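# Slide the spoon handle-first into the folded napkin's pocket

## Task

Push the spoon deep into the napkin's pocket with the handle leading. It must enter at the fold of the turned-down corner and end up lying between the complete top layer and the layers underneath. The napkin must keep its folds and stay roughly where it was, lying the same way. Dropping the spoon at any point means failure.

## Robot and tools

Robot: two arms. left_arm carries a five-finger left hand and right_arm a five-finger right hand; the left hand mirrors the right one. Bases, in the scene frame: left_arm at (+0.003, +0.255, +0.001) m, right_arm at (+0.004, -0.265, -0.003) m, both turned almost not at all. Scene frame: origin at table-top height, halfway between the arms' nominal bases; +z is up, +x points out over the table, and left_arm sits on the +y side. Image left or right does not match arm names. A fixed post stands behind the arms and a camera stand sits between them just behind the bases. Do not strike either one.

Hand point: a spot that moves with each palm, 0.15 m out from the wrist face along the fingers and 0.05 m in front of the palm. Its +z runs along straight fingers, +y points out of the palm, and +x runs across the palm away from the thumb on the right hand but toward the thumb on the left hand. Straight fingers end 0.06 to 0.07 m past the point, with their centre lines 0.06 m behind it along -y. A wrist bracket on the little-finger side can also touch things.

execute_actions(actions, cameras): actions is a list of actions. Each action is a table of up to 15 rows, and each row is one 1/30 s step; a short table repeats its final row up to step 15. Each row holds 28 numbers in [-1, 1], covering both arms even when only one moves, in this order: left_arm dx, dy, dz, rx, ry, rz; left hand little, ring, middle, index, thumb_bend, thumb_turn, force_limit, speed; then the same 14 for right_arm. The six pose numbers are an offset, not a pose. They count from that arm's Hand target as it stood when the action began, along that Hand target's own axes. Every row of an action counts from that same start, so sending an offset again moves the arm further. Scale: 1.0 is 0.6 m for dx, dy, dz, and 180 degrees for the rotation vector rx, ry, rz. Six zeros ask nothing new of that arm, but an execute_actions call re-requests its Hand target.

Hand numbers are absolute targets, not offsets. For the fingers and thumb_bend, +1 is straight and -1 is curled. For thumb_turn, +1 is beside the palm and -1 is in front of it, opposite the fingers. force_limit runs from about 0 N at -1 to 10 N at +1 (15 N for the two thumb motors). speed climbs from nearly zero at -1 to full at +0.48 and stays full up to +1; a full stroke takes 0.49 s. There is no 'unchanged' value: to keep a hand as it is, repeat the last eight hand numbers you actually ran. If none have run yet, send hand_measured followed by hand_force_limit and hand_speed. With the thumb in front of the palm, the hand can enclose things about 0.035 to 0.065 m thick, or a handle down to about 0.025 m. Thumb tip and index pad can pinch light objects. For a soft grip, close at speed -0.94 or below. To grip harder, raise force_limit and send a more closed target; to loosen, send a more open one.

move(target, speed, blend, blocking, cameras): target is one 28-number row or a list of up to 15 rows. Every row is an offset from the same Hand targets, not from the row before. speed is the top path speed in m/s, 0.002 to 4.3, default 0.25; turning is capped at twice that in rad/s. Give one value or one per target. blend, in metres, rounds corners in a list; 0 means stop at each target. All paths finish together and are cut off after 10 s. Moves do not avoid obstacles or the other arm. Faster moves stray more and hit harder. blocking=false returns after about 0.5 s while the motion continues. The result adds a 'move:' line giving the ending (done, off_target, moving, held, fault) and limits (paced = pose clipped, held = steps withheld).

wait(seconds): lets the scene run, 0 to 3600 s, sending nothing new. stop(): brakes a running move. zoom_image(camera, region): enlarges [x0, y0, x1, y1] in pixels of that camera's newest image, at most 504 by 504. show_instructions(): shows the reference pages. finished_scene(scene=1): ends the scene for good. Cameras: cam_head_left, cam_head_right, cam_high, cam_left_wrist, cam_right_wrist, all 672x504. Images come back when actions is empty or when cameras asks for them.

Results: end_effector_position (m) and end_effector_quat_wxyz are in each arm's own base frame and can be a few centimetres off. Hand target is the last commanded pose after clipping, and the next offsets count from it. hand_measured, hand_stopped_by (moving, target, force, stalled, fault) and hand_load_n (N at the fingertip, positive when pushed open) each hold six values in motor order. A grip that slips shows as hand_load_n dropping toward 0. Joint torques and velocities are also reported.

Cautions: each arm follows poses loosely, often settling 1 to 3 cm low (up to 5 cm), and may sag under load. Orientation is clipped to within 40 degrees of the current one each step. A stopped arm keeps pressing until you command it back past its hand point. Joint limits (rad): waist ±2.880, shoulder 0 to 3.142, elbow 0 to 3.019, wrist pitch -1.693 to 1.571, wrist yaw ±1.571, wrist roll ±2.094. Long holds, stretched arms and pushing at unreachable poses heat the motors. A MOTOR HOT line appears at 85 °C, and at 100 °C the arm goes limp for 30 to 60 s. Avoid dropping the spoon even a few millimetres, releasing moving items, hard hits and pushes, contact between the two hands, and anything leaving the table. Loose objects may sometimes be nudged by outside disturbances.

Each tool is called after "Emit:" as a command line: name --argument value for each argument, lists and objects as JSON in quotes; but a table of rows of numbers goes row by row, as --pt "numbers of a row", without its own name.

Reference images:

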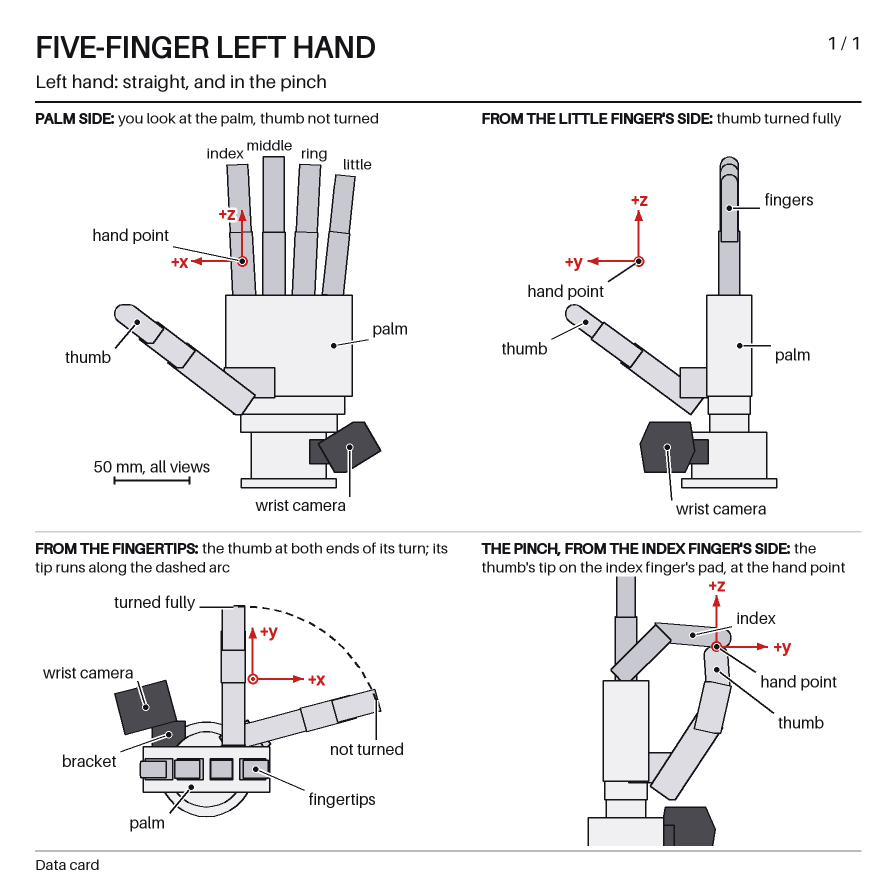

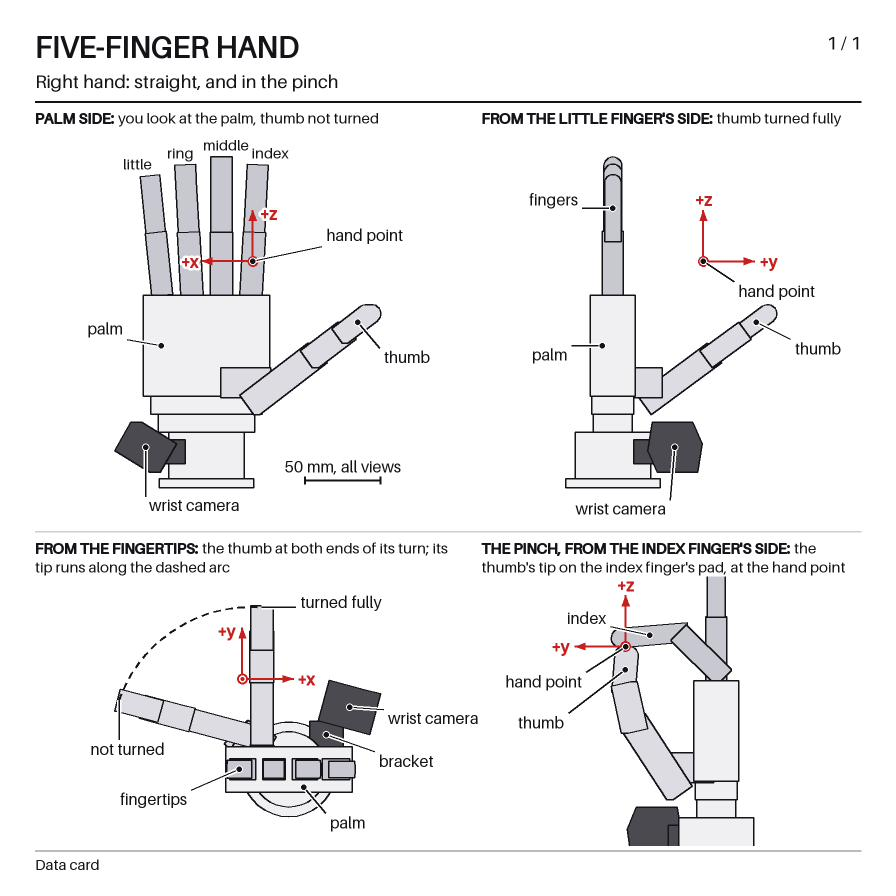

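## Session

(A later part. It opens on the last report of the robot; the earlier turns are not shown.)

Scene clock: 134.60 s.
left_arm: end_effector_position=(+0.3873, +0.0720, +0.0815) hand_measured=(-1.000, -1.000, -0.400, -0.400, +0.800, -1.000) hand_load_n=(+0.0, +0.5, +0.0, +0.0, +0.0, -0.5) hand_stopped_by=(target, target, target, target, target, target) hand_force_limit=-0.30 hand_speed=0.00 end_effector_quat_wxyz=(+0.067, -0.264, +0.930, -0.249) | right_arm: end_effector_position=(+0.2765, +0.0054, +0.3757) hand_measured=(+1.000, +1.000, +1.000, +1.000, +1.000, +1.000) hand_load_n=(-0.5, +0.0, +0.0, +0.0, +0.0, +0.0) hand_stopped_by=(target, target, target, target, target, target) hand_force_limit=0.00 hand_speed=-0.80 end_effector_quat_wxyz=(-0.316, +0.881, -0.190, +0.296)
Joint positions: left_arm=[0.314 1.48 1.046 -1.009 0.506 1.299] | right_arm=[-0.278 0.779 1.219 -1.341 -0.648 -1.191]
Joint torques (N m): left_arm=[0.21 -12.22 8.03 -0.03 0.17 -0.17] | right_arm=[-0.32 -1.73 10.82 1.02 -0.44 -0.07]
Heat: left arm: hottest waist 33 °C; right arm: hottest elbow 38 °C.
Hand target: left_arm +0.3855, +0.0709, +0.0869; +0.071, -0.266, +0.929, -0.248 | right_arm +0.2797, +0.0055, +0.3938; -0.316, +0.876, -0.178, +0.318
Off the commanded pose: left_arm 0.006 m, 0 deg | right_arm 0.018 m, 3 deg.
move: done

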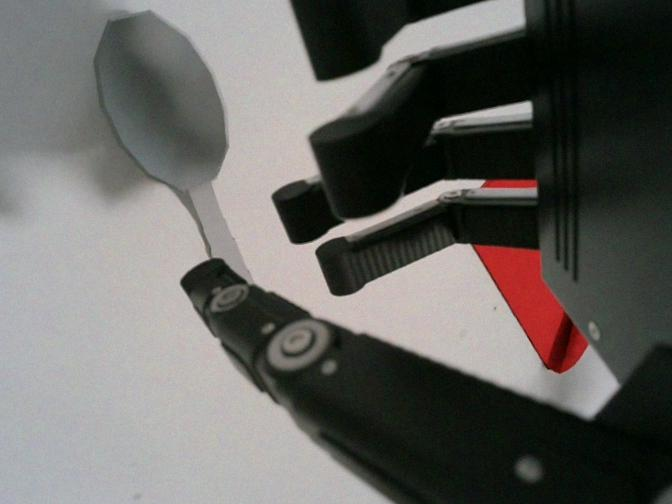

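Emit:
move --target '[0.0035,0.055,0.0972,0,0,0,-1,-1,-0.4,-0.4,0.8,-1,-0.3,0,0,0,0,0,0,0,1,1,1,1,1,1,0,-0.8]' --speed 0.08 --cameras '["cam_left_wrist"]'

Scene clock: 137.27 s.
left_arm: end_effector_position=(+0.3796, +0.0694, +0.0239) hand_measured=(-1.000, -1.000, -0.400, -0.400, +0.800, -1.000) hand_load_n=(+0.0, +0.0, +0.0, +0.0, +0.0, +0.0) hand_stopped_by=(target, target, target, target, target, target) hand_force_limit=-0.30 hand_speed=0.00 end_effector_quat_wxyz=(+0.068, -0.265, +0.929, -0.249) | right_arm: end_effector_position=(+0.2765, +0.0054, +0.3757) hand_measured=(+1.000, +1.000, +1.000, +1.000, +1.000, +1.000) hand_load_n=(+0.0, +0.0, +0.0, -0.5, +0.0, +0.0) hand_stopped_by=(target, target, target, target, target, target) hand_force_limit=0.00 hand_speed=-0.80 end_effector_quat_wxyz=(-0.316, +0.881, -0.190, +0.296)
Joint positions: left_arm=[0.314 1.54 0.94 -0.841 0.506 1.296] | right_arm=[-0.278 0.779 1.219 -1.341 -0.648 -1.191]
Joint torques (N m): left_arm=[0.32 -10.29 7.46 0.91 0.19 -0.13] | right_arm=[-0.32 -1.79 10.78 1.02 -0.43 -0.07]
Heat: left arm: hottest waist 33 °C; right arm: hottest elbow 38 °C.
Hand target: left_arm +0.3839, +0.0693, +0.0199; +0.071, -0.266, +0.929, -0.248 | right_arm +0.2797, +0.0055, +0.3938; -0.316, +0.876, -0.178, +0.318
Off the commanded pose: left_arm 0.006 m, 0 deg | right_arm 0.018 m, 3 deg.
move: done

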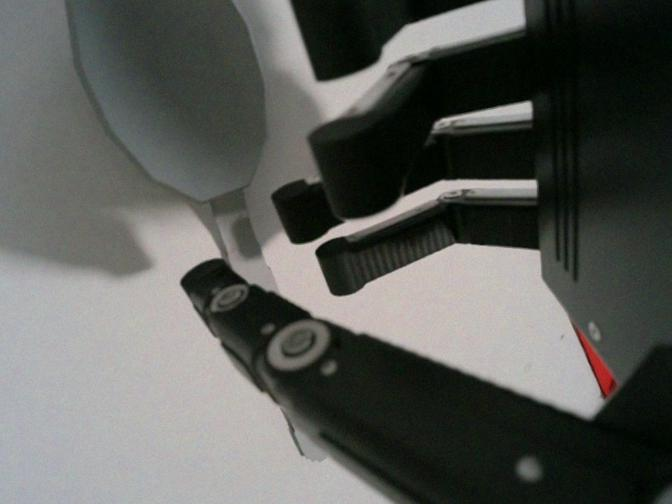

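Emit:
move --target '[-0.0065,0.0113,0.0262,0,0,0,-1,-1,-0.4,-0.4,0.8,-1,-0.3,0,0,0,0,0,0,0,1,1,1,1,1,1,0,-0.8]' --speed 0.05 --cameras '["cam_left_wrist"]'

Scene clock: 138.80 s.
left_arm: end_effector_position=(+0.3849, +0.0697, +0.0077) hand_measured=(-1.000, -1.000, -0.400, -0.400, +0.800, -1.000) hand_load_n=(+0.0, +0.0, +0.0, +0.0, +0.0, +0.0) hand_stopped_by=(target, target, target, target, target, target) hand_force_limit=-0.30 hand_speed=0.00 end_effector_quat_wxyz=(+0.068, -0.265, +0.929, -0.249) | right_arm: end_effector_position=(+0.2765, +0.0054, +0.3757) hand_measured=(+1.000, +1.000, +1.000, +1.000, +1.000, +1.000) hand_load_n=(+0.0, -0.5, +0.0, +0.0, +0.0, +0.0) hand_stopped_by=(target, target, target, target, target, target) hand_force_limit=0.00 hand_speed=-0.80 end_effector_quat_wxyz=(-0.316, +0.881, -0.190, +0.296)
Joint positions: left_arm=[0.311 1.579 0.934 -0.794 0.506 1.293] | right_arm=[-0.278 0.779 1.219 -1.341 -0.648 -1.191]
Joint torques (N m): left_arm=[0.32 -9.99 7.23 0.98 0.19 -0.12] | right_arm=[-0.38 -1.67 10.84 1.02 -0.44 -0.08]
Heat: left arm: hottest waist 33 °C; right arm: hottest elbow 38 °C.
Hand target: left_arm +0.3882, +0.0697, +0.0029; +0.071, -0.266, +0.929, -0.248 | right_arm +0.2797, +0.0055, +0.3938; -0.316, +0.876, -0.178, +0.318
Off the commanded pose: left_arm 0.006 m, 0 deg | right_arm 0.018 m, 3 deg.
move: done

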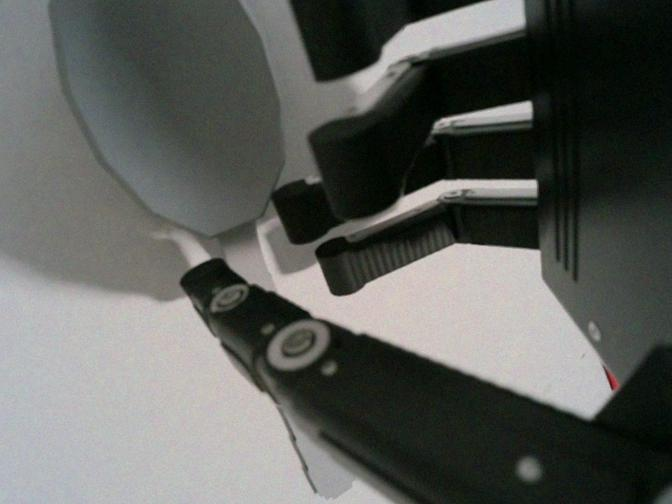

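Emit:
move --target '[0.0167,0,0,0,0,0,-1,-1,-0.4,-0.4,0.8,-1,-0.3,0,0,0,0,0,0,0,1,1,1,1,1,1,0,-0.8]' --speed 0.05 --cameras '["cam_left_wrist"]'

Emit:
zoom_image --camera "cam_left_wrist" --region '[120, 130, 400, 340]'

Scene clock: 140.23 s.
left_arm: end_effector_position=(+0.3736, +0.0661, -0.0004) hand_measured=(-1.000, -1.000, -0.400, -0.400, +0.800, -1.000) hand_load_n=(+0.0, +0.0, +0.0, +0.0, +0.0, +0.0) hand_stopped_by=(target, target, target, target, target, target) hand_force_limit=-0.30 hand_speed=0.00 end_effector_quat_wxyz=(+0.058, -0.271, +0.928, -0.249) | right_arm: end_effector_position=(+0.2765, +0.0054, +0.3757) hand_measured=(+1.000, +1.000, +1.000, +1.000, +1.000, +1.000) hand_load_n=(+0.0, +0.0, +0.0, +0.0, +0.0, +0.0) hand_stopped_by=(target, target, target, target, target, target) hand_force_limit=0.00 hand_speed=-0.80 end_effector_quat_wxyz=(-0.316, +0.881, -0.190, +0.296)
Joint positions: left_arm=[0.311 1.579 0.907 -0.785 0.505 1.285] | right_arm=[-0.278 0.779 1.219 -1.341 -0.648 -1.191]
Joint torques (N m): left_arm=[0.38 -11.87 7.02 0.9 0.17 -0.11] | right_arm=[-0.32 -1.85 10.85 1.07 -0.43 -0.07]
Heat: left arm: hottest waist 33 °C; right arm: hottest elbow 38 °C.
Hand target: left_arm +0.3797, +0.0644, +0.0029; +0.071, -0.266, +0.929, -0.248 | right_arm +0.2797, +0.0055, +0.3938; -0.316, +0.876, -0.178, +0.318
Off the commanded pose: left_arm 0.007 m, 1 deg | right_arm 0.018 m, 3 deg.
move: done

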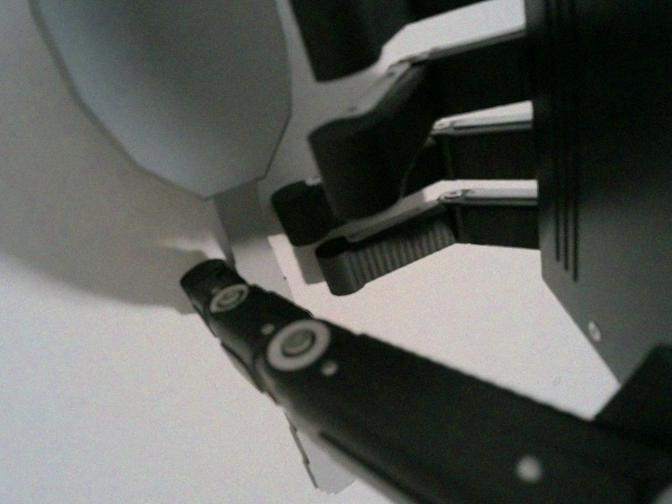

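Scaled by 1.800 from the camera's image (finer frame: 960x720).

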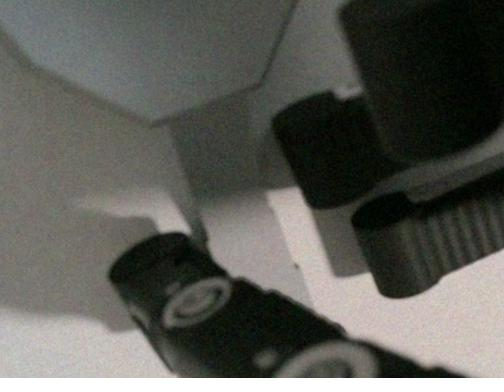

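Emit:
move --target '[0,-0.0042,-0.0072,0,0,0,-1,-1,-0.4,-0.4,0.8,-1,-0.3,0,0,0,0,0,0,0,1,1,1,1,1,1,0,-0.8]' --speed 0.05 --cameras '[]'

Scene clock: 142.43 s.
left_arm: end_effector_position=(+0.3738, +0.0662, +0.0002) hand_measured=(-1.000, -1.000, -0.400, -0.400, +0.800, -1.000) hand_load_n=(+0.0, +0.5, +0.0, +0.0, +0.0, +0.0) hand_stopped_by=(target, target, target, target, target, target) hand_force_limit=-0.30 hand_speed=0.00 end_effector_quat_wxyz=(+0.059, -0.270, +0.928, -0.249) | right_arm: end_effector_position=(+0.2765, +0.0054, +0.3757) hand_measured=(+1.000, +1.000, +1.000, +1.000, +1.000, +1.000) hand_load_n=(+0.0, -0.5, +0.0, -0.5, +0.0, +0.0) hand_stopped_by=(target, target, target, target, target, target) hand_force_limit=0.00 hand_speed=-0.80 end_effector_quat_wxyz=(-0.316, +0.881, -0.190, +0.296)
Joint positions: left_arm=[0.311 1.577 0.907 -0.785 0.505 1.285] | right_arm=[-0.278 0.779 1.219 -1.341 -0.648 -1.191]
Joint torques (N m): left_arm=[0.09 -12.86 7.47 0.36 0.18 -0.14] | right_arm=[-0.26 -1.79 10.84 1.06 -0.43 -0.07]
Heat: left arm: hottest waist 33 °C; right arm: hottest elbow 38 °C.
Hand target: left_arm +0.3797, +0.0644, +0.0079; +0.071, -0.266, +0.929, -0.248 | right_arm +0.2797, +0.0055, +0.3938; -0.316, +0.876, -0.178, +0.318
Off the commanded pose: left_arm 0.010 m, 1 deg | right_arm 0.018 m, 3 deg.
move: done

Emit:
move --target '[0,-0.005,-0.0087,0,0,0,-1,-1,-0.4,-0.4,0.8,-1,-0.3,0,0,0,0,0,0,0,1,1,1,1,1,1,0,-0.8]' --speed 0.05 --cameras '[]'

Scene clock: 143.40 s.
left_arm: end_effector_position=(+0.3733, +0.0660, +0.0046) hand_measured=(-1.000, -1.000, -0.400, -0.400, +0.800, -1.000) hand_load_n=(+0.0, +0.0, +0.0, +0.0, +0.0, +0.0) hand_stopped_by=(target, target, target, target, target, target) hand_force_limit=-0.30 hand_speed=0.00 end_effector_quat_wxyz=(+0.061, -0.270, +0.928, -0.248) | right_arm: end_effector_position=(+0.2765, +0.0054, +0.3757) hand_measured=(+1.000, +1.000, +1.000, +1.000, +1.000, +1.000) hand_load_n=(+0.0, -0.5, +0.0, +0.0, +0.0, +0.0) hand_stopped_by=(target, target, target, target, target, target) hand_force_limit=0.00 hand_speed=-0.80 end_effector_quat_wxyz=(-0.316, +0.881, -0.190, +0.296)
Joint positions: left_arm=[0.311 1.565 0.907 -0.792 0.505 1.285] | right_arm=[-0.278 0.779 1.219 -1.341 -0.648 -1.191]
Joint torques (N m): left_arm=[0.21 -12.51 8.16 -0.05 0.18 -0.12] | right_arm=[-0.32 -1.73 10.81 1.03 -0.44 -0.08]
Heat: left arm: hottest waist 33 °C; right arm: hottest elbow 38 °C.
Hand target: left_arm +0.3797, +0.0644, +0.0139; +0.071, -0.266, +0.929, -0.248 | right_arm +0.2797, +0.0055, +0.3938; -0.316, +0.876, -0.178, +0.318
Off the commanded pose: left_arm 0.011 m, 1 deg | right_arm 0.018 m, 3 deg.
move: off_target (left_arm)

Emit:
move --target '[0,0,0,0,0,0,-1,-1,-0.4,-0.4,0.2,-1,-0.4,-0.9,0,0,0,0,0,0,1,1,1,1,1,1,0,-0.8]' --speed 0.05 --cameras '["cam_left_wrist"]'

Emit:
zoom_image --camera "cam_left_wrist" --region '[120, 130, 400, 340]'

Scene clock: 146.93 s.
left_arm: end_effector_position=(+0.3725, +0.0678, +0.0046) hand_measured=(-1.000, -1.000, -0.400, -0.400, +0.410, -1.000) hand_load_n=(+0.0, +0.0, +0.0, +0.0, +4.5, +0.5) hand_stopped_by=(target, target, target, target, force, target) hand_force_limit=-0.40 hand_speed=-0.90 end_effector_quat_wxyz=(+0.061, -0.273, +0.928, -0.248) | right_arm: end_effector_position=(+0.2765, +0.0054, +0.3757) hand_measured=(+1.000, +1.000, +1.000, +1.000, +1.000, +1.000) hand_load_n=(+0.0, +0.0, +0.0, +0.0, +0.0, +0.0) hand_stopped_by=(target, target, target, target, target, target) hand_force_limit=0.00 hand_speed=-0.80 end_effector_quat_wxyz=(-0.316, +0.881, -0.190, +0.296)
Joint positions: left_arm=[0.316 1.565 0.907 -0.794 0.503 1.284] | right_arm=[-0.278 0.779 1.219 -1.341 -0.648 -1.191]
Joint torques (N m): left_arm=[0.26 -12.45 8.24 -0.03 0.24 -0.12] | right_arm=[-0.26 -1.79 10.84 1.06 -0.43 -0.08]
Heat: left arm: hottest waist 33 °C; right arm: hottest elbow 38 °C.
Hand target: left_arm +0.3797, +0.0644, +0.0139; +0.071, -0.266, +0.929, -0.248 | right_arm +0.2797, +0.0055, +0.3938; -0.316, +0.876, -0.178, +0.318
Off the commanded pose: left_arm 0.012 m, 1 deg | right_arm 0.018 m, 3 deg.
move: done

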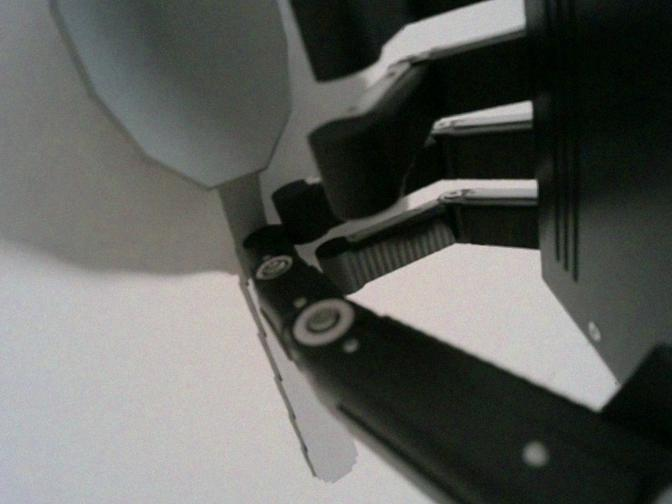

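Scaled by 1.800 from the camera's image (finer frame: 960x720).

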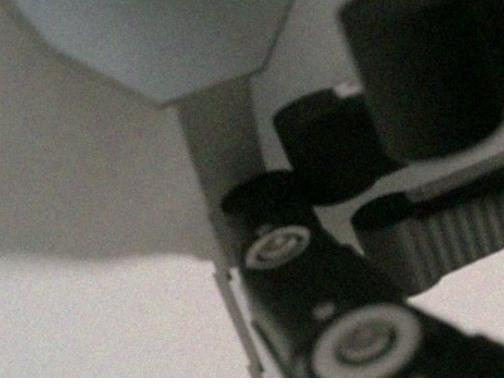

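Emit:
move --pt "0 0 0 0 0 0 -1 -1 -0.4 -0.4 0.8 -1 -0.4 -0.5 0 0 0 0 0 0 1 1 1 1 1 1 0 -0.8" --pt "0 0.0133 0.0231 0 0 0 -1 -1 -0.4 -0.4 0.8 -1 -0.4 -0.5 0 0 0 0 0 0 1 1 1 1 1 1 0 -0.8" --speed 0.05 --cameras '["cam_left_wrist"]'

Emit:
zoom_image --camera "cam_left_wrist" --region '[120, 130, 400, 340]'

Scene clock: 150.10 s.
left_arm: end_effector_position=(+0.3762, +0.0647, +0.0025) hand_measured=(-1.000, -1.000, -0.400, -0.400, +0.800, -1.000) hand_load_n=(+0.0, +0.0, +0.0, +0.0, +0.0, +0.0) hand_stopped_by=(target, target, target, target, target, target) hand_force_limit=-0.40 hand_speed=-0.50 end_effector_quat_wxyz=(+0.068, -0.266, +0.929, -0.248) | right_arm: end_effector_position=(+0.2765, +0.0054, +0.3757) hand_measured=(+1.000, +1.000, +1.000, +1.000, +1.000, +1.000) hand_load_n=(+0.0, +0.0, +0.0, +0.0, +0.0, +0.0) hand_stopped_by=(target, target, target, target, target, target) hand_force_limit=0.00 hand_speed=-0.80 end_effector_quat_wxyz=(-0.316, +0.881, -0.190, +0.296)
Joint positions: left_arm=[0.305 1.565 0.901 -0.771 0.503 1.284] | right_arm=[-0.278 0.779 1.219 -1.341 -0.648 -1.191]
Joint torques (N m): left_arm=[0.32 -9.93 7.05 0.91 0.22 -0.11] | right_arm=[-0.26 -1.79 10.82 1.02 -0.43 -0.08]
Heat: left arm: hottest waist 33 °C; right arm: hottest elbow 39 °C.
Hand target: left_arm +0.3797, +0.0644, -0.0020; +0.071, -0.266, +0.929, -0.248 | right_arm +0.2797, +0.0055, +0.3938; -0.316, +0.876, -0.178, +0.318
Off the commanded pose: left_arm 0.006 m, 0 deg | right_arm 0.018 m, 3 deg.
move: done

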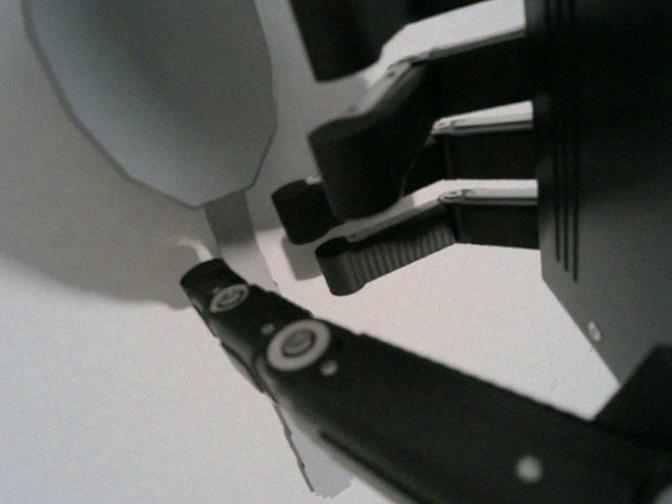

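Scaled by 1.800 from the camera's image (finer frame: 960x720).

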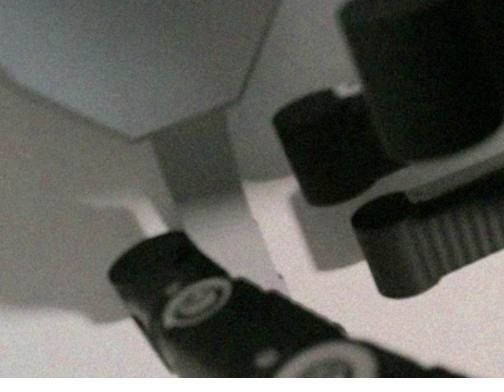

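Emit:
move --target '[0,0.0017,0.0029,0,0,0,-1,-1,-0.4,-0.4,0.8,-1,-0.4,-0.5,0,0,0,0,0,0,1,1,1,1,1,1,0,-0.8]' --speed 0.05 --cameras '[]'

Scene clock: 151.43 s.
left_arm: end_effector_position=(+0.3776, +0.0652, +0.0019) hand_measured=(-1.000, -1.000, -0.400, -0.400, +0.800, -1.000) hand_load_n=(+0.0, +0.0, +0.0, +0.0, +0.0, +0.0) hand_stopped_by=(target, target, target, target, target, target) hand_force_limit=-0.40 hand_speed=-0.50 end_effector_quat_wxyz=(+0.070, -0.265, +0.929, -0.248) | right_arm: end_effector_position=(+0.2765, +0.0054, +0.3757) hand_measured=(+1.000, +1.000, +1.000, +1.000, +1.000, +1.000) hand_load_n=(+0.0, +0.0, +0.0, +0.0, +0.0, +0.0) hand_stopped_by=(target, target, target, target, target, target) hand_force_limit=0.00 hand_speed=-0.80 end_effector_quat_wxyz=(-0.316, +0.881, -0.190, +0.296)
Joint positions: left_arm=[0.305 1.566 0.901 -0.765 0.503 1.284] | right_arm=[-0.278 0.779 1.219 -1.341 -0.648 -1.191]
Joint torques (N m): left_arm=[-0.03 -9.76 6.89 0.95 0.22 -0.11] | right_arm=[-0.38 -1.79 10.82 1.03 -0.44 -0.07]
Heat: left arm: hottest waist 33 °C; right arm: hottest elbow 39 °C.
Hand target: left_arm +0.3797, +0.0644, -0.0041; +0.071, -0.266, +0.929, -0.248 | right_arm +0.2797, +0.0055, +0.3938; -0.316, +0.876, -0.178, +0.318
Off the commanded pose: left_arm 0.006 m, 0 deg | right_arm 0.018 m, 3 deg.
move: done

Emit:
move --target '[0,0,0,0,0,0,-1,-1,-0.4,-0.4,0.2,-1,-0.4,-0.9,0,0,0,0,0,0,1,1,1,1,1,1,0,-0.8]' --speed 0.05 --cameras '["cam_left_wrist"]'

Emit:
zoom_image --camera "cam_left_wrist" --region '[120, 130, 400, 340]'

Scene clock: 153.93 s.
left_arm: end_effector_position=(+0.3772, +0.0683, +0.0019) hand_measured=(-1.000, -1.000, -0.400, -0.400, +0.544, -1.000) hand_load_n=(+0.0, +0.0, +1.0, +0.0, +4.0, +2.0) hand_stopped_by=(target, target, target, target, force, target) hand_force_limit=-0.40 hand_speed=-0.90 end_effector_quat_wxyz=(+0.072, -0.267, +0.929, -0.247) | right_arm: end_effector_position=(+0.2765, +0.0054, +0.3757) hand_measured=(+1.000, +1.000, +1.000, +1.000, +1.000, +1.000) hand_load_n=(+0.0, -0.5, +0.0, +0.0, +0.0, +0.0) hand_stopped_by=(target, target, target, target, target, target) hand_force_limit=0.00 hand_speed=-0.80 end_effector_quat_wxyz=(-0.316, +0.881, -0.190, +0.296)
Joint positions: left_arm=[0.313 1.566 0.901 -0.765 0.503 1.288] | right_arm=[-0.278 0.779 1.219 -1.341 -0.648 -1.191]
Joint torques (N m): left_arm=[0.32 -9.82 6.83 0.94 0.26 -0.11] | right_arm=[-0.44 -1.73 10.78 1.02 -0.43 -0.08]
Heat: left arm: hottest waist 33 °C; right arm: hottest elbow 39 °C.
Hand target: left_arm +0.3797, +0.0644, -0.0041; +0.071, -0.266, +0.929, -0.248 | right_arm +0.2797, +0.0055, +0.3938; -0.316, +0.876, -0.178, +0.318
Off the commanded pose: left_arm 0.008 m, 0 deg | right_arm 0.018 m, 3 deg.
move: done

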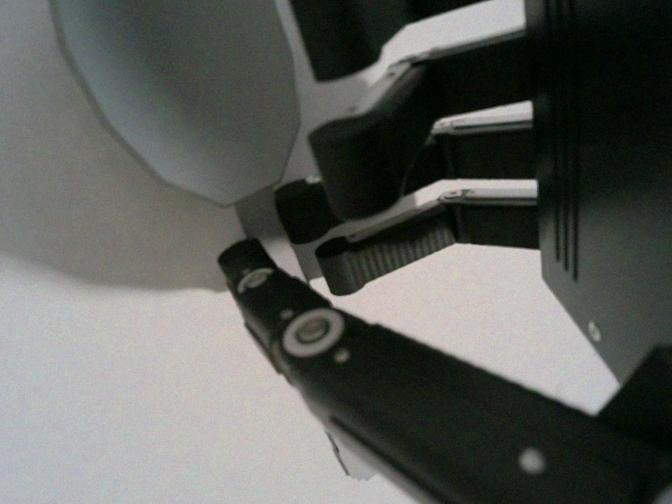

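Scaled by 1.800 from the camera's image (finer frame: 960x720).

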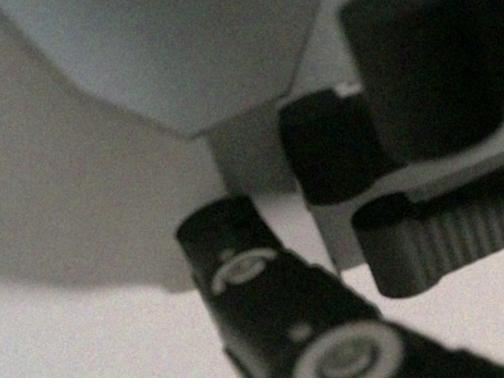

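Emit:
move --target '[0,0,0,0,0,0,-1,-1,-0.4,-0.4,0.1,-1,-0.25,-0.94,0,0,0,0,0,0,1,1,1,1,1,1,0,-0.8]' --speed 0.05 --cameras '[]'

Scene clock: 155.13 s.
left_arm: end_effector_position=(+0.3772, +0.0683, +0.0019) hand_measured=(-1.000, -1.000, -0.400, -0.400, +0.534, -1.000) hand_load_n=(+0.0, +0.0, +1.0, +0.0, +5.5, +2.0) hand_stopped_by=(target, target, target, target, force, target) hand_force_limit=-0.25 hand_speed=-0.94 end_effector_quat_wxyz=(+0.072, -0.267, +0.929, -0.247) | right_arm: end_effector_position=(+0.2765, +0.0054, +0.3757) hand_measured=(+1.000, +1.000, +1.000, +1.000, +1.000, +1.000) hand_load_n=(+0.0, +0.0, -0.5, +0.0, +0.0, -0.5) hand_stopped_by=(target, target, target, target, target, target) hand_force_limit=0.00 hand_speed=-0.80 end_effector_quat_wxyz=(-0.316, +0.881, -0.190, +0.296)
Joint positions: left_arm=[0.313 1.566 0.901 -0.765 0.503 1.288] | right_arm=[-0.278 0.779 1.219 -1.341 -0.648 -1.191]
Joint torques (N m): left_arm=[0.15 -9.64 6.84 0.92 0.26 -0.11] | right_arm=[-0.5 -1.73 10.84 1.03 -0.43 -0.08]
Heat: left arm: hottest waist 33 °C; right arm: hottest elbow 39 °C.
Hand target: left_arm +0.3797, +0.0644, -0.0041; +0.071, -0.266, +0.929, -0.248 | right_arm +0.2797, +0.0055, +0.3938; -0.316, +0.876, -0.178, +0.318
Off the commanded pose: left_arm 0.008 m, 0 deg | right_arm 0.018 m, 3 deg.
move: done

Emit:
move --target '[0,-0.025,-0.0433,0,0,0,-1,-1,-0.4,-0.4,0.1,-1,-0.25,-0.94,0,0,0,0,0,0,1,1,1,1,1,1,0,-0.8]' --speed 0.04 --cameras '["cam_left_wrist"]'

Emit:
zoom_image --camera "cam_left_wrist" --region '[120, 130, 400, 340]'

Scene clock: 156.87 s.
left_arm: end_effector_position=(+0.3634, +0.0637, +0.0104) hand_measured=(-1.000, -1.000, -0.400, -0.400, +0.532, -1.000) hand_load_n=(+0.0, +0.0, +0.0, +0.0, +0.0, +0.0) hand_stopped_by=(target, target, target, target, force, target) hand_force_limit=-0.25 hand_speed=-0.94 end_effector_quat_wxyz=(+0.051, -0.274, +0.928, -0.248) | right_arm: end_effector_position=(+0.2765, +0.0054, +0.3757) hand_measured=(+1.000, +1.000, +1.000, +1.000, +1.000, +1.000) hand_load_n=(+0.0, +0.0, -0.5, +0.0, +0.0, +0.0) hand_stopped_by=(target, target, target, target, target, target) hand_force_limit=0.00 hand_speed=-0.80 end_effector_quat_wxyz=(-0.316, +0.881, -0.190, +0.296)
Joint positions: left_arm=[0.313 1.545 0.901 -0.828 0.503 1.284] | right_arm=[-0.278 0.779 1.219 -1.341 -0.648 -1.191]
Joint torques (N m): left_arm=[0.03 -12.28 9.96 -0.09 0.26 -0.11] | right_arm=[-0.32 -1.67 10.8 1.05 -0.43 -0.07]
Heat: left arm: hottest waist 33 °C; right arm: hottest elbow 39 °C.
Hand target: left_arm +0.3798, +0.0644, +0.0259; +0.071, -0.266, +0.929, -0.248 | right_arm +0.2797, +0.0055, +0.3938; -0.316, +0.876, -0.178, +0.318
Off the commanded pose: left_arm 0.023 m, 2 deg | right_arm 0.018 m, 3 deg.
move: off_target (left_arm)

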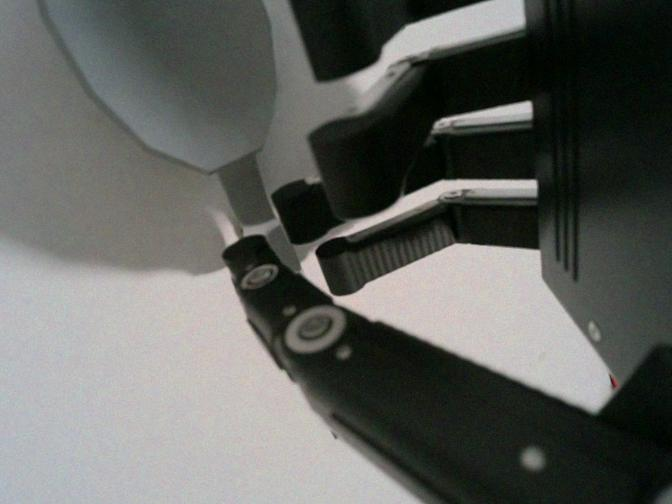

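Scaled by 1.800 from the camera's image (finer frame: 960x720).

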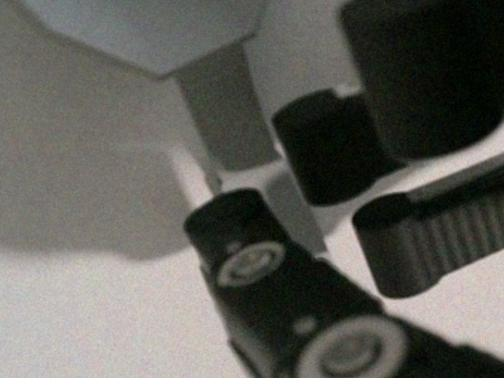

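Emit:
move --pt "0 0 0 0 0 0 -1 -1 -0.4 -0.4 0.9 -1 -0.25 -0.2 0 0 0 0 0 0 1 1 1 1 1 1 0 -0.8" --pt "0 -0.025 -0.0433 0 0 0 -1 -1 -0.4 -0.4 0.9 -1 -0.25 -0.2 0 0 0 0 0 0 1 1 1 1 1 1 0 -0.8" --pt "-0.0917 -0.0542 -0.0938 0.0222 0 0 -1 -1 -0.4 -0.4 0.9 -1 -0.25 -0.2 0 0 0 0 0 0 1 1 1 1 1 1 0 -0.8" --speed 0.12 --cameras '["cam_left_wrist"]'

Scene clock: 164.30 s.
left_arm: end_effector_position=(+0.4082, +0.0879, +0.0803) hand_measured=(-1.000, -1.000, -0.400, -0.400, +0.900, -1.000) hand_load_n=(+0.0, +0.0, +0.0, +0.0, +0.0, +0.0) hand_stopped_by=(target, target, target, target, target, target) hand_force_limit=-0.25 hand_speed=-0.20 end_effector_quat_wxyz=(+0.064, -0.277, +0.918, -0.277) | right_arm: end_effector_position=(+0.2765, +0.0054, +0.3757) hand_measured=(+1.000, +1.000, +1.000, +1.000, +1.000, +1.000) hand_load_n=(+0.0, -0.5, +0.0, +0.0, +0.0, +0.0) hand_stopped_by=(target, target, target, target, target, target) hand_force_limit=0.00 hand_speed=-0.80 end_effector_quat_wxyz=(-0.316, +0.881, -0.190, +0.296)
Joint positions: left_arm=[0.362 1.557 1.12 -1.032 0.568 1.317] | right_arm=[-0.278 0.779 1.219 -1.341 -0.648 -1.191]
Joint torques (N m): left_arm=[0.97 -10.75 12.22 -0.09 0.79 0.11] | right_arm=[-0.38 -1.73 10.82 0.99 -0.44 -0.07]
Heat: left arm: hottest waist 33 °C; right arm: hottest elbow 39 °C.
Hand target: left_arm +0.4266, +0.0935, +0.0909; +0.080, -0.264, +0.920, -0.280 | right_arm +0.2797, +0.0055, +0.3938; -0.316, +0.876, -0.178, +0.318
Off the commanded pose: left_arm 0.022 m, 2 deg | right_arm 0.018 m, 3 deg.
move: off_target (left_arm)

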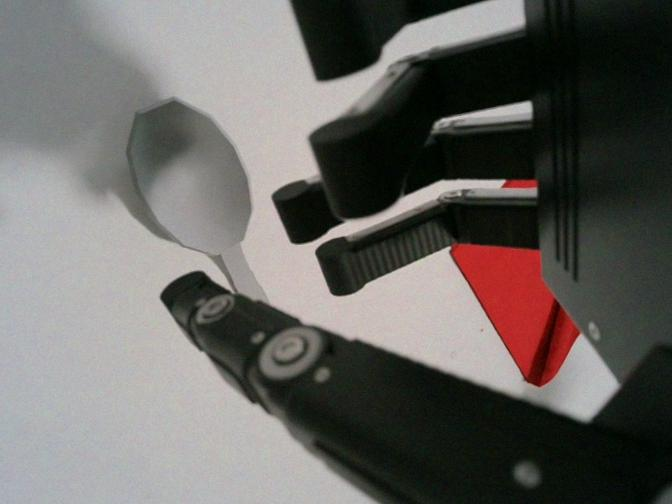

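Emit:
zoom_image --camera "cam_left_wrist" --region '[100, 80, 320, 320]'

Scaled by 2.100 from the camera's image (finer frame: 960x720).

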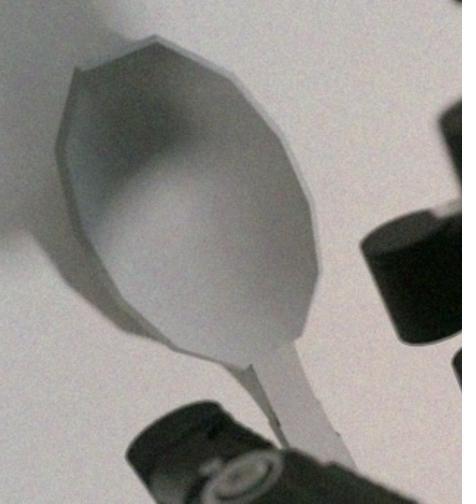

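Emit:
move --target '[0.0085,0.0397,0.0656,0.0611,-0.0142,-0.0172,-1,-1,-0.2,-0.2,1,-1,-0.25,-0.2,0,0,0,0,0,0,1,1,1,1,1,1,0,-0.8]' --speed 0.1 --cameras '["cam_left_wrist"]'

Emit:
zoom_image --camera "cam_left_wrist" --region '[100, 100, 400, 340]'

Scene clock: 169.40 s.
left_arm: end_effector_position=(+0.4197, +0.0892, +0.0492) hand_measured=(-1.000, -1.000, -0.200, -0.200, +1.000, -1.000) hand_load_n=(+0.0, +0.0, +0.0, +0.0, +0.0, +0.0) hand_stopped_by=(target, target, target, target, target, target) hand_force_limit=-0.25 hand_speed=-0.20 end_effector_quat_wxyz=(+0.116, -0.284, +0.882, -0.358) | right_arm: end_effector_position=(+0.2765, +0.0054, +0.3757) hand_measured=(+1.000, +1.000, +1.000, +1.000, +1.000, +1.000) hand_load_n=(+0.0, +0.0, +0.0, +0.0, +0.0, +0.0) hand_stopped_by=(target, target, target, target, target, target) hand_force_limit=0.00 hand_speed=-0.80 end_effector_quat_wxyz=(-0.316, +0.881, -0.190, +0.296)
Joint positions: left_arm=[0.437 1.586 1.02 -0.826 0.755 1.314] | right_arm=[-0.278 0.779 1.219 -1.341 -0.648 -1.191]
Joint torques (N m): left_arm=[1.44 -10.99 7.61 1.01 0.97 -0.11] | right_arm=[-0.38 -1.73 10.82 0.99 -0.43 -0.07]
Heat: left arm: hottest waist 33 °C; right arm: hottest elbow 39 °C.
Hand target: left_arm +0.4234, +0.0889, +0.0449; +0.118, -0.286, +0.879, -0.363 | right_arm +0.2797, +0.0055, +0.3938; -0.316, +0.876, -0.178, +0.318
Off the commanded pose: left_arm 0.006 m, 1 deg | right_arm 0.018 m, 3 deg.
move: done

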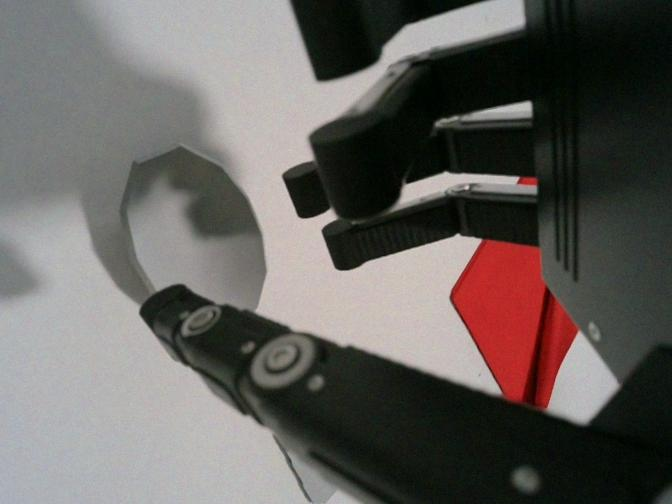

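Scaled by 1.680 from the camera's image (finer frame: 960x720).

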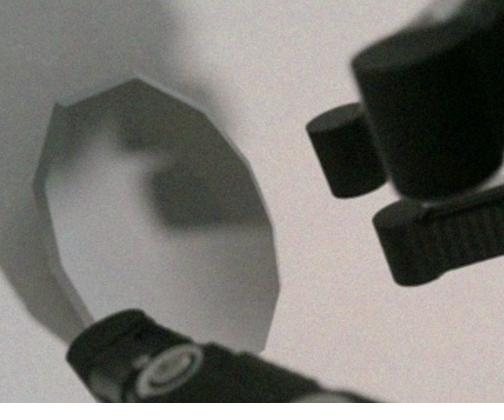

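Emit:
move --target '[-0.0035,0.0317,0.0363,0,0,0,-1,-1,-0.2,-0.2,1,-1,-0.25,-0.2,0,0,0,0,0,0,1,1,1,1,1,1,0,-0.8]' --speed 0.06 --cameras '["cam_left_wrist"]'

Emit:
zoom_image --camera "cam_left_wrist" --region '[60, 100, 400, 400]'

Scene clock: 171.50 s.
left_arm: end_effector_position=(+0.4221, +0.0894, +0.0199) hand_measured=(-1.000, -1.000, -0.200, -0.200, +1.000, -1.000) hand_load_n=(+0.0, +0.0, +0.0, +0.0, +0.0, +0.0) hand_stopped_by=(target, target, target, target, target, target) hand_force_limit=-0.25 hand_speed=-0.20 end_effector_quat_wxyz=(+0.115, -0.285, +0.882, -0.358) | right_arm: end_effector_position=(+0.2765, +0.0054, +0.3757) hand_measured=(+1.000, +1.000, +1.000, +1.000, +1.000, +1.000) hand_load_n=(+0.0, +0.0, +0.0, +0.0, +0.0, +0.0) hand_stopped_by=(target, target, target, target, target, target) hand_force_limit=0.00 hand_speed=-0.80 end_effector_quat_wxyz=(-0.316, +0.881, -0.190, +0.296)
Joint positions: left_arm=[0.435 1.638 0.993 -0.745 0.755 1.31] | right_arm=[-0.278 0.779 1.219 -1.341 -0.648 -1.191]
Joint torques (N m): left_arm=[0.97 -11.22 7.31 0.99 0.92 -0.12] | right_arm=[-0.5 -1.9 10.81 1.06 -0.43 -0.08]
Heat: left arm: hottest waist 33 °C; right arm: hottest elbow 39 °C.
Hand target: left_arm +0.4262, +0.0886, +0.0161; +0.118, -0.286, +0.879, -0.363 | right_arm +0.2797, +0.0055, +0.3938; -0.316, +0.876, -0.178, +0.318
Off the commanded pose: left_arm 0.006 m, 1 deg | right_arm 0.018 m, 3 deg.
move: done

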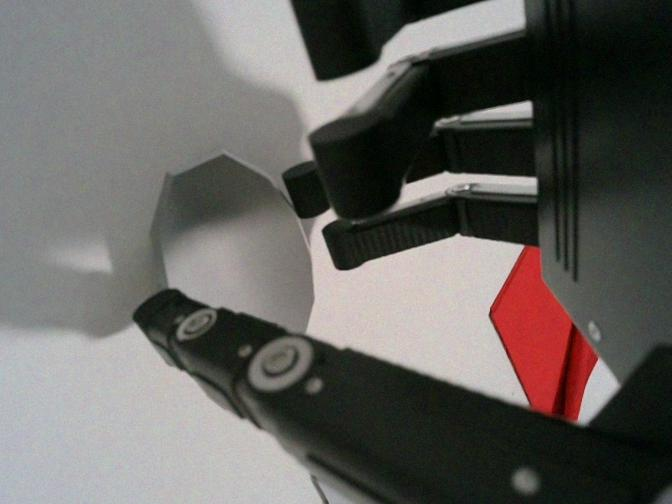

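Scaled by 1.482 from the camera's image (finer frame: 960x720).

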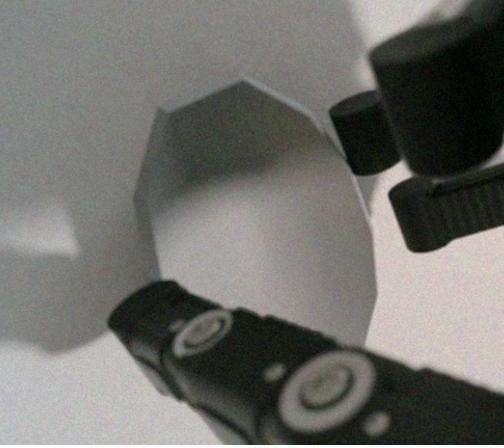

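Emit:
move --target '[0.0051,-0.0211,-0.0261,0.0222,0,0,-1,-1,-0.1,-0.1,1,-1,-0.25,-0.4,0,0,0,0,0,0,1,1,1,1,1,1,0,-0.8]' --speed 0.08 --cameras '[]'

Scene clock: 175.93 s.
left_arm: end_effector_position=(+0.4208, +0.0885, +0.0278) hand_measured=(-1.000, -1.000, -0.100, -0.100, +1.000, -1.000) hand_load_n=(+0.0, +0.0, +0.0, +0.0, +0.0, +0.0) hand_stopped_by=(target, target, target, target, target, target) hand_force_limit=-0.25 hand_speed=-0.40 end_effector_quat_wxyz=(+0.117, -0.292, +0.865, -0.390) | right_arm: end_effector_position=(+0.2765, +0.0054, +0.3757) hand_measured=(+1.000, +1.000, +1.000, +1.000, +1.000, +1.000) hand_load_n=(-0.5, +0.0, +0.0, +0.0, +0.0, -0.5) hand_stopped_by=(target, target, target, target, target, target) hand_force_limit=0.00 hand_speed=-0.80 end_effector_quat_wxyz=(-0.316, +0.881, -0.190, +0.296)
Joint positions: left_arm=[0.465 1.637 0.993 -0.759 0.827 1.31] | right_arm=[-0.278 0.779 1.219 -1.341 -0.648 -1.191]
Joint torques (N m): left_arm=[1.2 -13.98 7.2 0.01 1.03 0.12] | right_arm=[-0.44 -1.73 10.85 1.06 -0.42 -0.06]
Heat: left arm: hottest waist 33 °C; right arm: hottest elbow 39 °C.
Hand target: left_arm +0.4225, +0.0885, +0.0361; +0.127, -0.281, +0.866, -0.394 | right_arm +0.2797, +0.0055, +0.3938; -0.316, +0.876, -0.178, +0.318
Off the commanded pose: left_arm 0.008 m, 2 deg | right_arm 0.018 m, 3 deg.
move: done

Emit:
move --target '[-0.0033,0.0287,0.0271,0,0,0,-1,-1,-0.1,-0.1,1,-1,-0.25,-0.4,0,0,0,0,0,0,1,1,1,1,1,1,0,-0.8]' --speed 0.05 --cameras '["cam_left_wrist"]'

Emit:
zoom_image --camera "cam_left_wrist" --region '[60, 100, 400, 400]'

Scene clock: 177.43 s.
left_arm: end_effector_position=(+0.4204, +0.0883, +0.0186) hand_measured=(-1.000, -1.000, -0.100, -0.100, +1.000, -1.000) hand_load_n=(+0.5, +0.0, +0.0, +0.0, +0.0, +0.0) hand_stopped_by=(target, target, target, target, target, target) hand_force_limit=-0.25 hand_speed=-0.40 end_effector_quat_wxyz=(+0.122, -0.290, +0.865, -0.390) | right_arm: end_effector_position=(+0.2765, +0.0054, +0.3757) hand_measured=(+1.000, +1.000, +1.000, +1.000, +1.000, +1.000) hand_load_n=(+0.0, +0.0, +0.0, +0.0, +0.0, +0.0) hand_stopped_by=(target, target, target, target, target, target) hand_force_limit=0.00 hand_speed=-0.80 end_effector_quat_wxyz=(-0.316, +0.881, -0.190, +0.296)
Joint positions: left_arm=[0.465 1.646 0.974 -0.72 0.827 1.31] | right_arm=[-0.278 0.779 1.219 -1.341 -0.648 -1.191]
Joint torques (N m): left_arm=[1.14 -10.93 6.99 1.06 1.02 0.1] | right_arm=[-0.38 -1.67 10.8 1.03 -0.43 -0.07]
Heat: left arm: hottest waist 33 °C; right arm: hottest elbow 39 °C.
Hand target: left_arm +0.4246, +0.0889, +0.0124; +0.127, -0.281, +0.866, -0.394 | right_arm +0.2797, +0.0055, +0.3938; -0.316, +0.876, -0.178, +0.318
Off the commanded pose: left_arm 0.007 m, 1 deg | right_arm 0.018 m, 3 deg.
move: done

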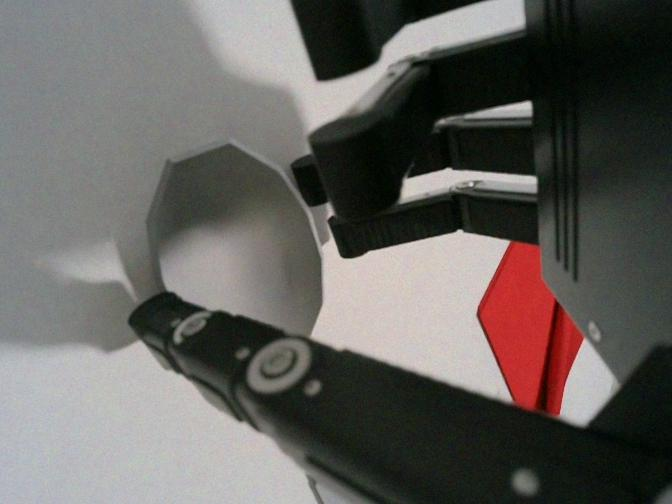

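Scaled by 1.482 from the camera's image (finer frame: 960x720).

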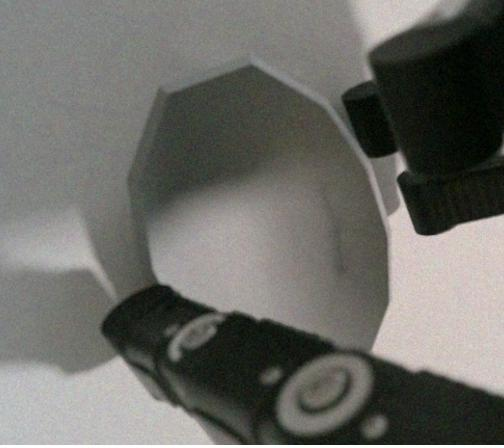

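Emit:
move --pt "0 0.0038 0.0033 0 0 0 -1 -1 -0.1 -0.1 1 -1 -0.35 -0.9 0 0 0 0 0 0 1 1 1 1 1 1 0 -0.8" --pt "0 0.0038 0.0033 0 0 0 -1 -1 -0.1 -0.1 0.6 -1 -0.35 -0.9 0 0 0 0 0 0 1 1 1 1 1 1 0 -0.8" --speed 0.05 --cameras '["cam_left_wrist"]'

Emit:
zoom_image --camera "cam_left_wrist" --region '[60, 100, 400, 400]'

Scene clock: 183.67 s.
left_arm: end_effector_position=(+0.4225, +0.0888, +0.0171) hand_measured=(-1.000, -1.000, -0.100, -0.100, +0.600, -1.000) hand_load_n=(+0.0, +0.0, +0.0, +0.0, +0.0, +0.0) hand_stopped_by=(target, target, target, target, target, target) hand_force_limit=-0.35 hand_speed=-0.90 end_effector_quat_wxyz=(+0.125, -0.289, +0.865, -0.391) | right_arm: end_effector_position=(+0.2765, +0.0054, +0.3757) hand_measured=(+1.000, +1.000, +1.000, +1.000, +1.000, +1.000) hand_load_n=(+0.0, +0.0, +0.0, +0.0, +0.0, +0.0) hand_stopped_by=(target, target, target, target, target, target) hand_force_limit=0.00 hand_speed=-0.80 end_effector_quat_wxyz=(-0.316, +0.881, -0.190, +0.296)
Joint positions: left_arm=[0.465 1.651 0.974 -0.709 0.83 1.31] | right_arm=[-0.278 0.779 1.219 -1.341 -0.648 -1.191]
Joint torques (N m): left_arm=[1.08 -10.93 6.83 1.05 0.92 0.1] | right_arm=[-0.32 -1.79 10.81 1.03 -0.43 -0.06]
Heat: left arm: hottest waist 33 °C; right arm: hottest elbow 39 °C.
Hand target: left_arm +0.4246, +0.0889, +0.0094; +0.127, -0.281, +0.866, -0.394 | right_arm +0.2797, +0.0055, +0.3938; -0.316, +0.876, -0.178, +0.318
Off the commanded pose: left_arm 0.008 m, 1 deg | right_arm 0.018 m, 3 deg.
move: done

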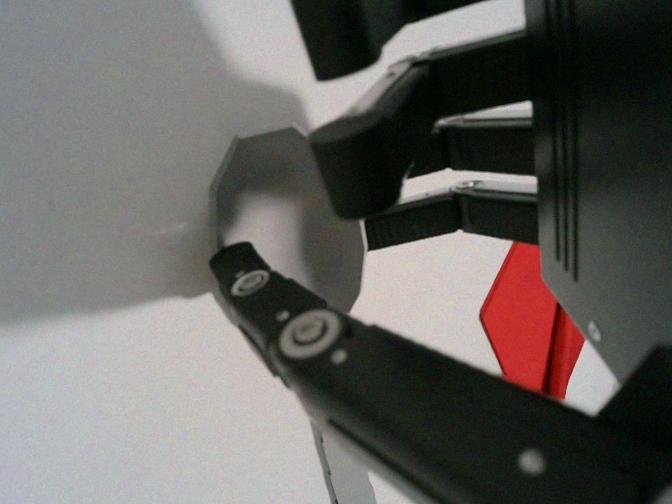

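Scaled by 1.482 from the camera's image (finer frame: 960x720).

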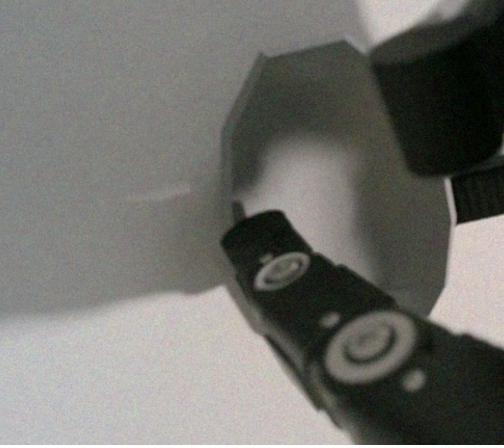

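Emit:
move --target '[0,0,0,0,0,0,-1,-1,-0.1,-0.1,0.1,-1,-0.35,-0.9,0,0,0,0,0,0,1,1,1,1,1,1,0,-0.8]' --speed 0.05 --cameras '["cam_left_wrist"]'

Emit:
zoom_image --camera "cam_left_wrist" --region '[60, 100, 400, 400]'

Scene clock: 188.57 s.
left_arm: end_effector_position=(+0.4225, +0.0881, +0.0165) hand_measured=(-1.000, -1.000, -0.100, -0.100, +0.100, -1.000) hand_load_n=(+0.0, +0.0, +0.0, +0.0, +0.5, +0.0) hand_stopped_by=(target, target, target, target, target, target) hand_force_limit=-0.35 hand_speed=-0.90 end_effector_quat_wxyz=(+0.124, -0.288, +0.865, -0.391) | right_arm: end_effector_position=(+0.2765, +0.0054, +0.3757) hand_measured=(+1.000, +1.000, +1.000, +1.000, +1.000, +1.000) hand_load_n=(+0.0, +0.0, +0.0, +0.0, +0.0, +0.0) hand_stopped_by=(target, target, target, target, target, target) hand_force_limit=0.00 hand_speed=-0.80 end_effector_quat_wxyz=(-0.316, +0.881, -0.190, +0.296)
Joint positions: left_arm=[0.463 1.652 0.974 -0.709 0.83 1.31] | right_arm=[-0.278 0.779 1.219 -1.341 -0.648 -1.191]
Joint torques (N m): left_arm=[1.08 -11.05 6.83 0.98 0.92 0.1] | right_arm=[-0.38 -1.73 10.84 1.05 -0.44 -0.08]
Heat: left arm: hottest waist 33 °C; right arm: hottest elbow 39 °C.
Hand target: left_arm +0.4246, +0.0889, +0.0094; +0.127, -0.281, +0.866, -0.394 | right_arm +0.2797, +0.0055, +0.3938; -0.316, +0.876, -0.178, +0.318
Off the commanded pose: left_arm 0.007 m, 1 deg | right_arm 0.018 m, 3 deg.
move: done

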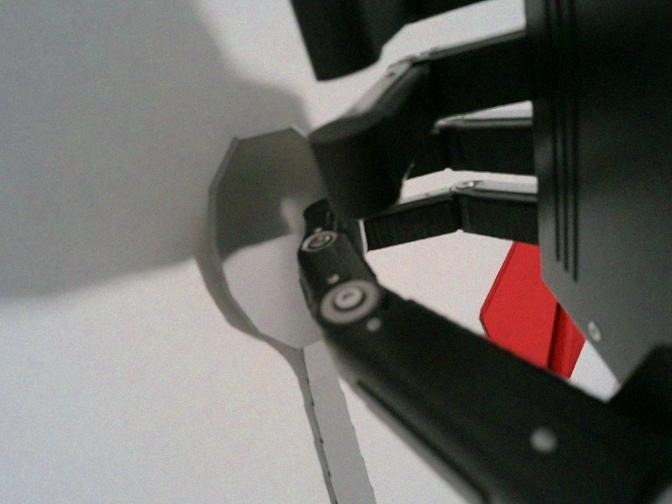

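Scaled by 1.482 from the camera's image (finer frame: 960x720).

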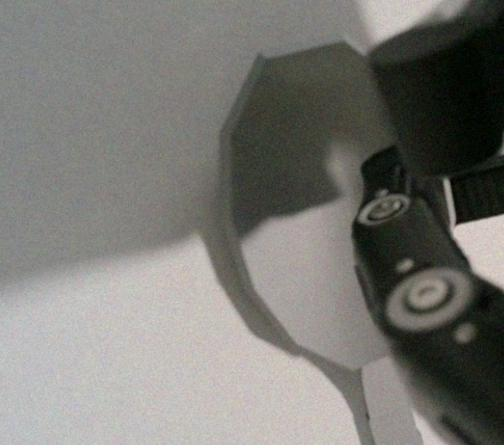

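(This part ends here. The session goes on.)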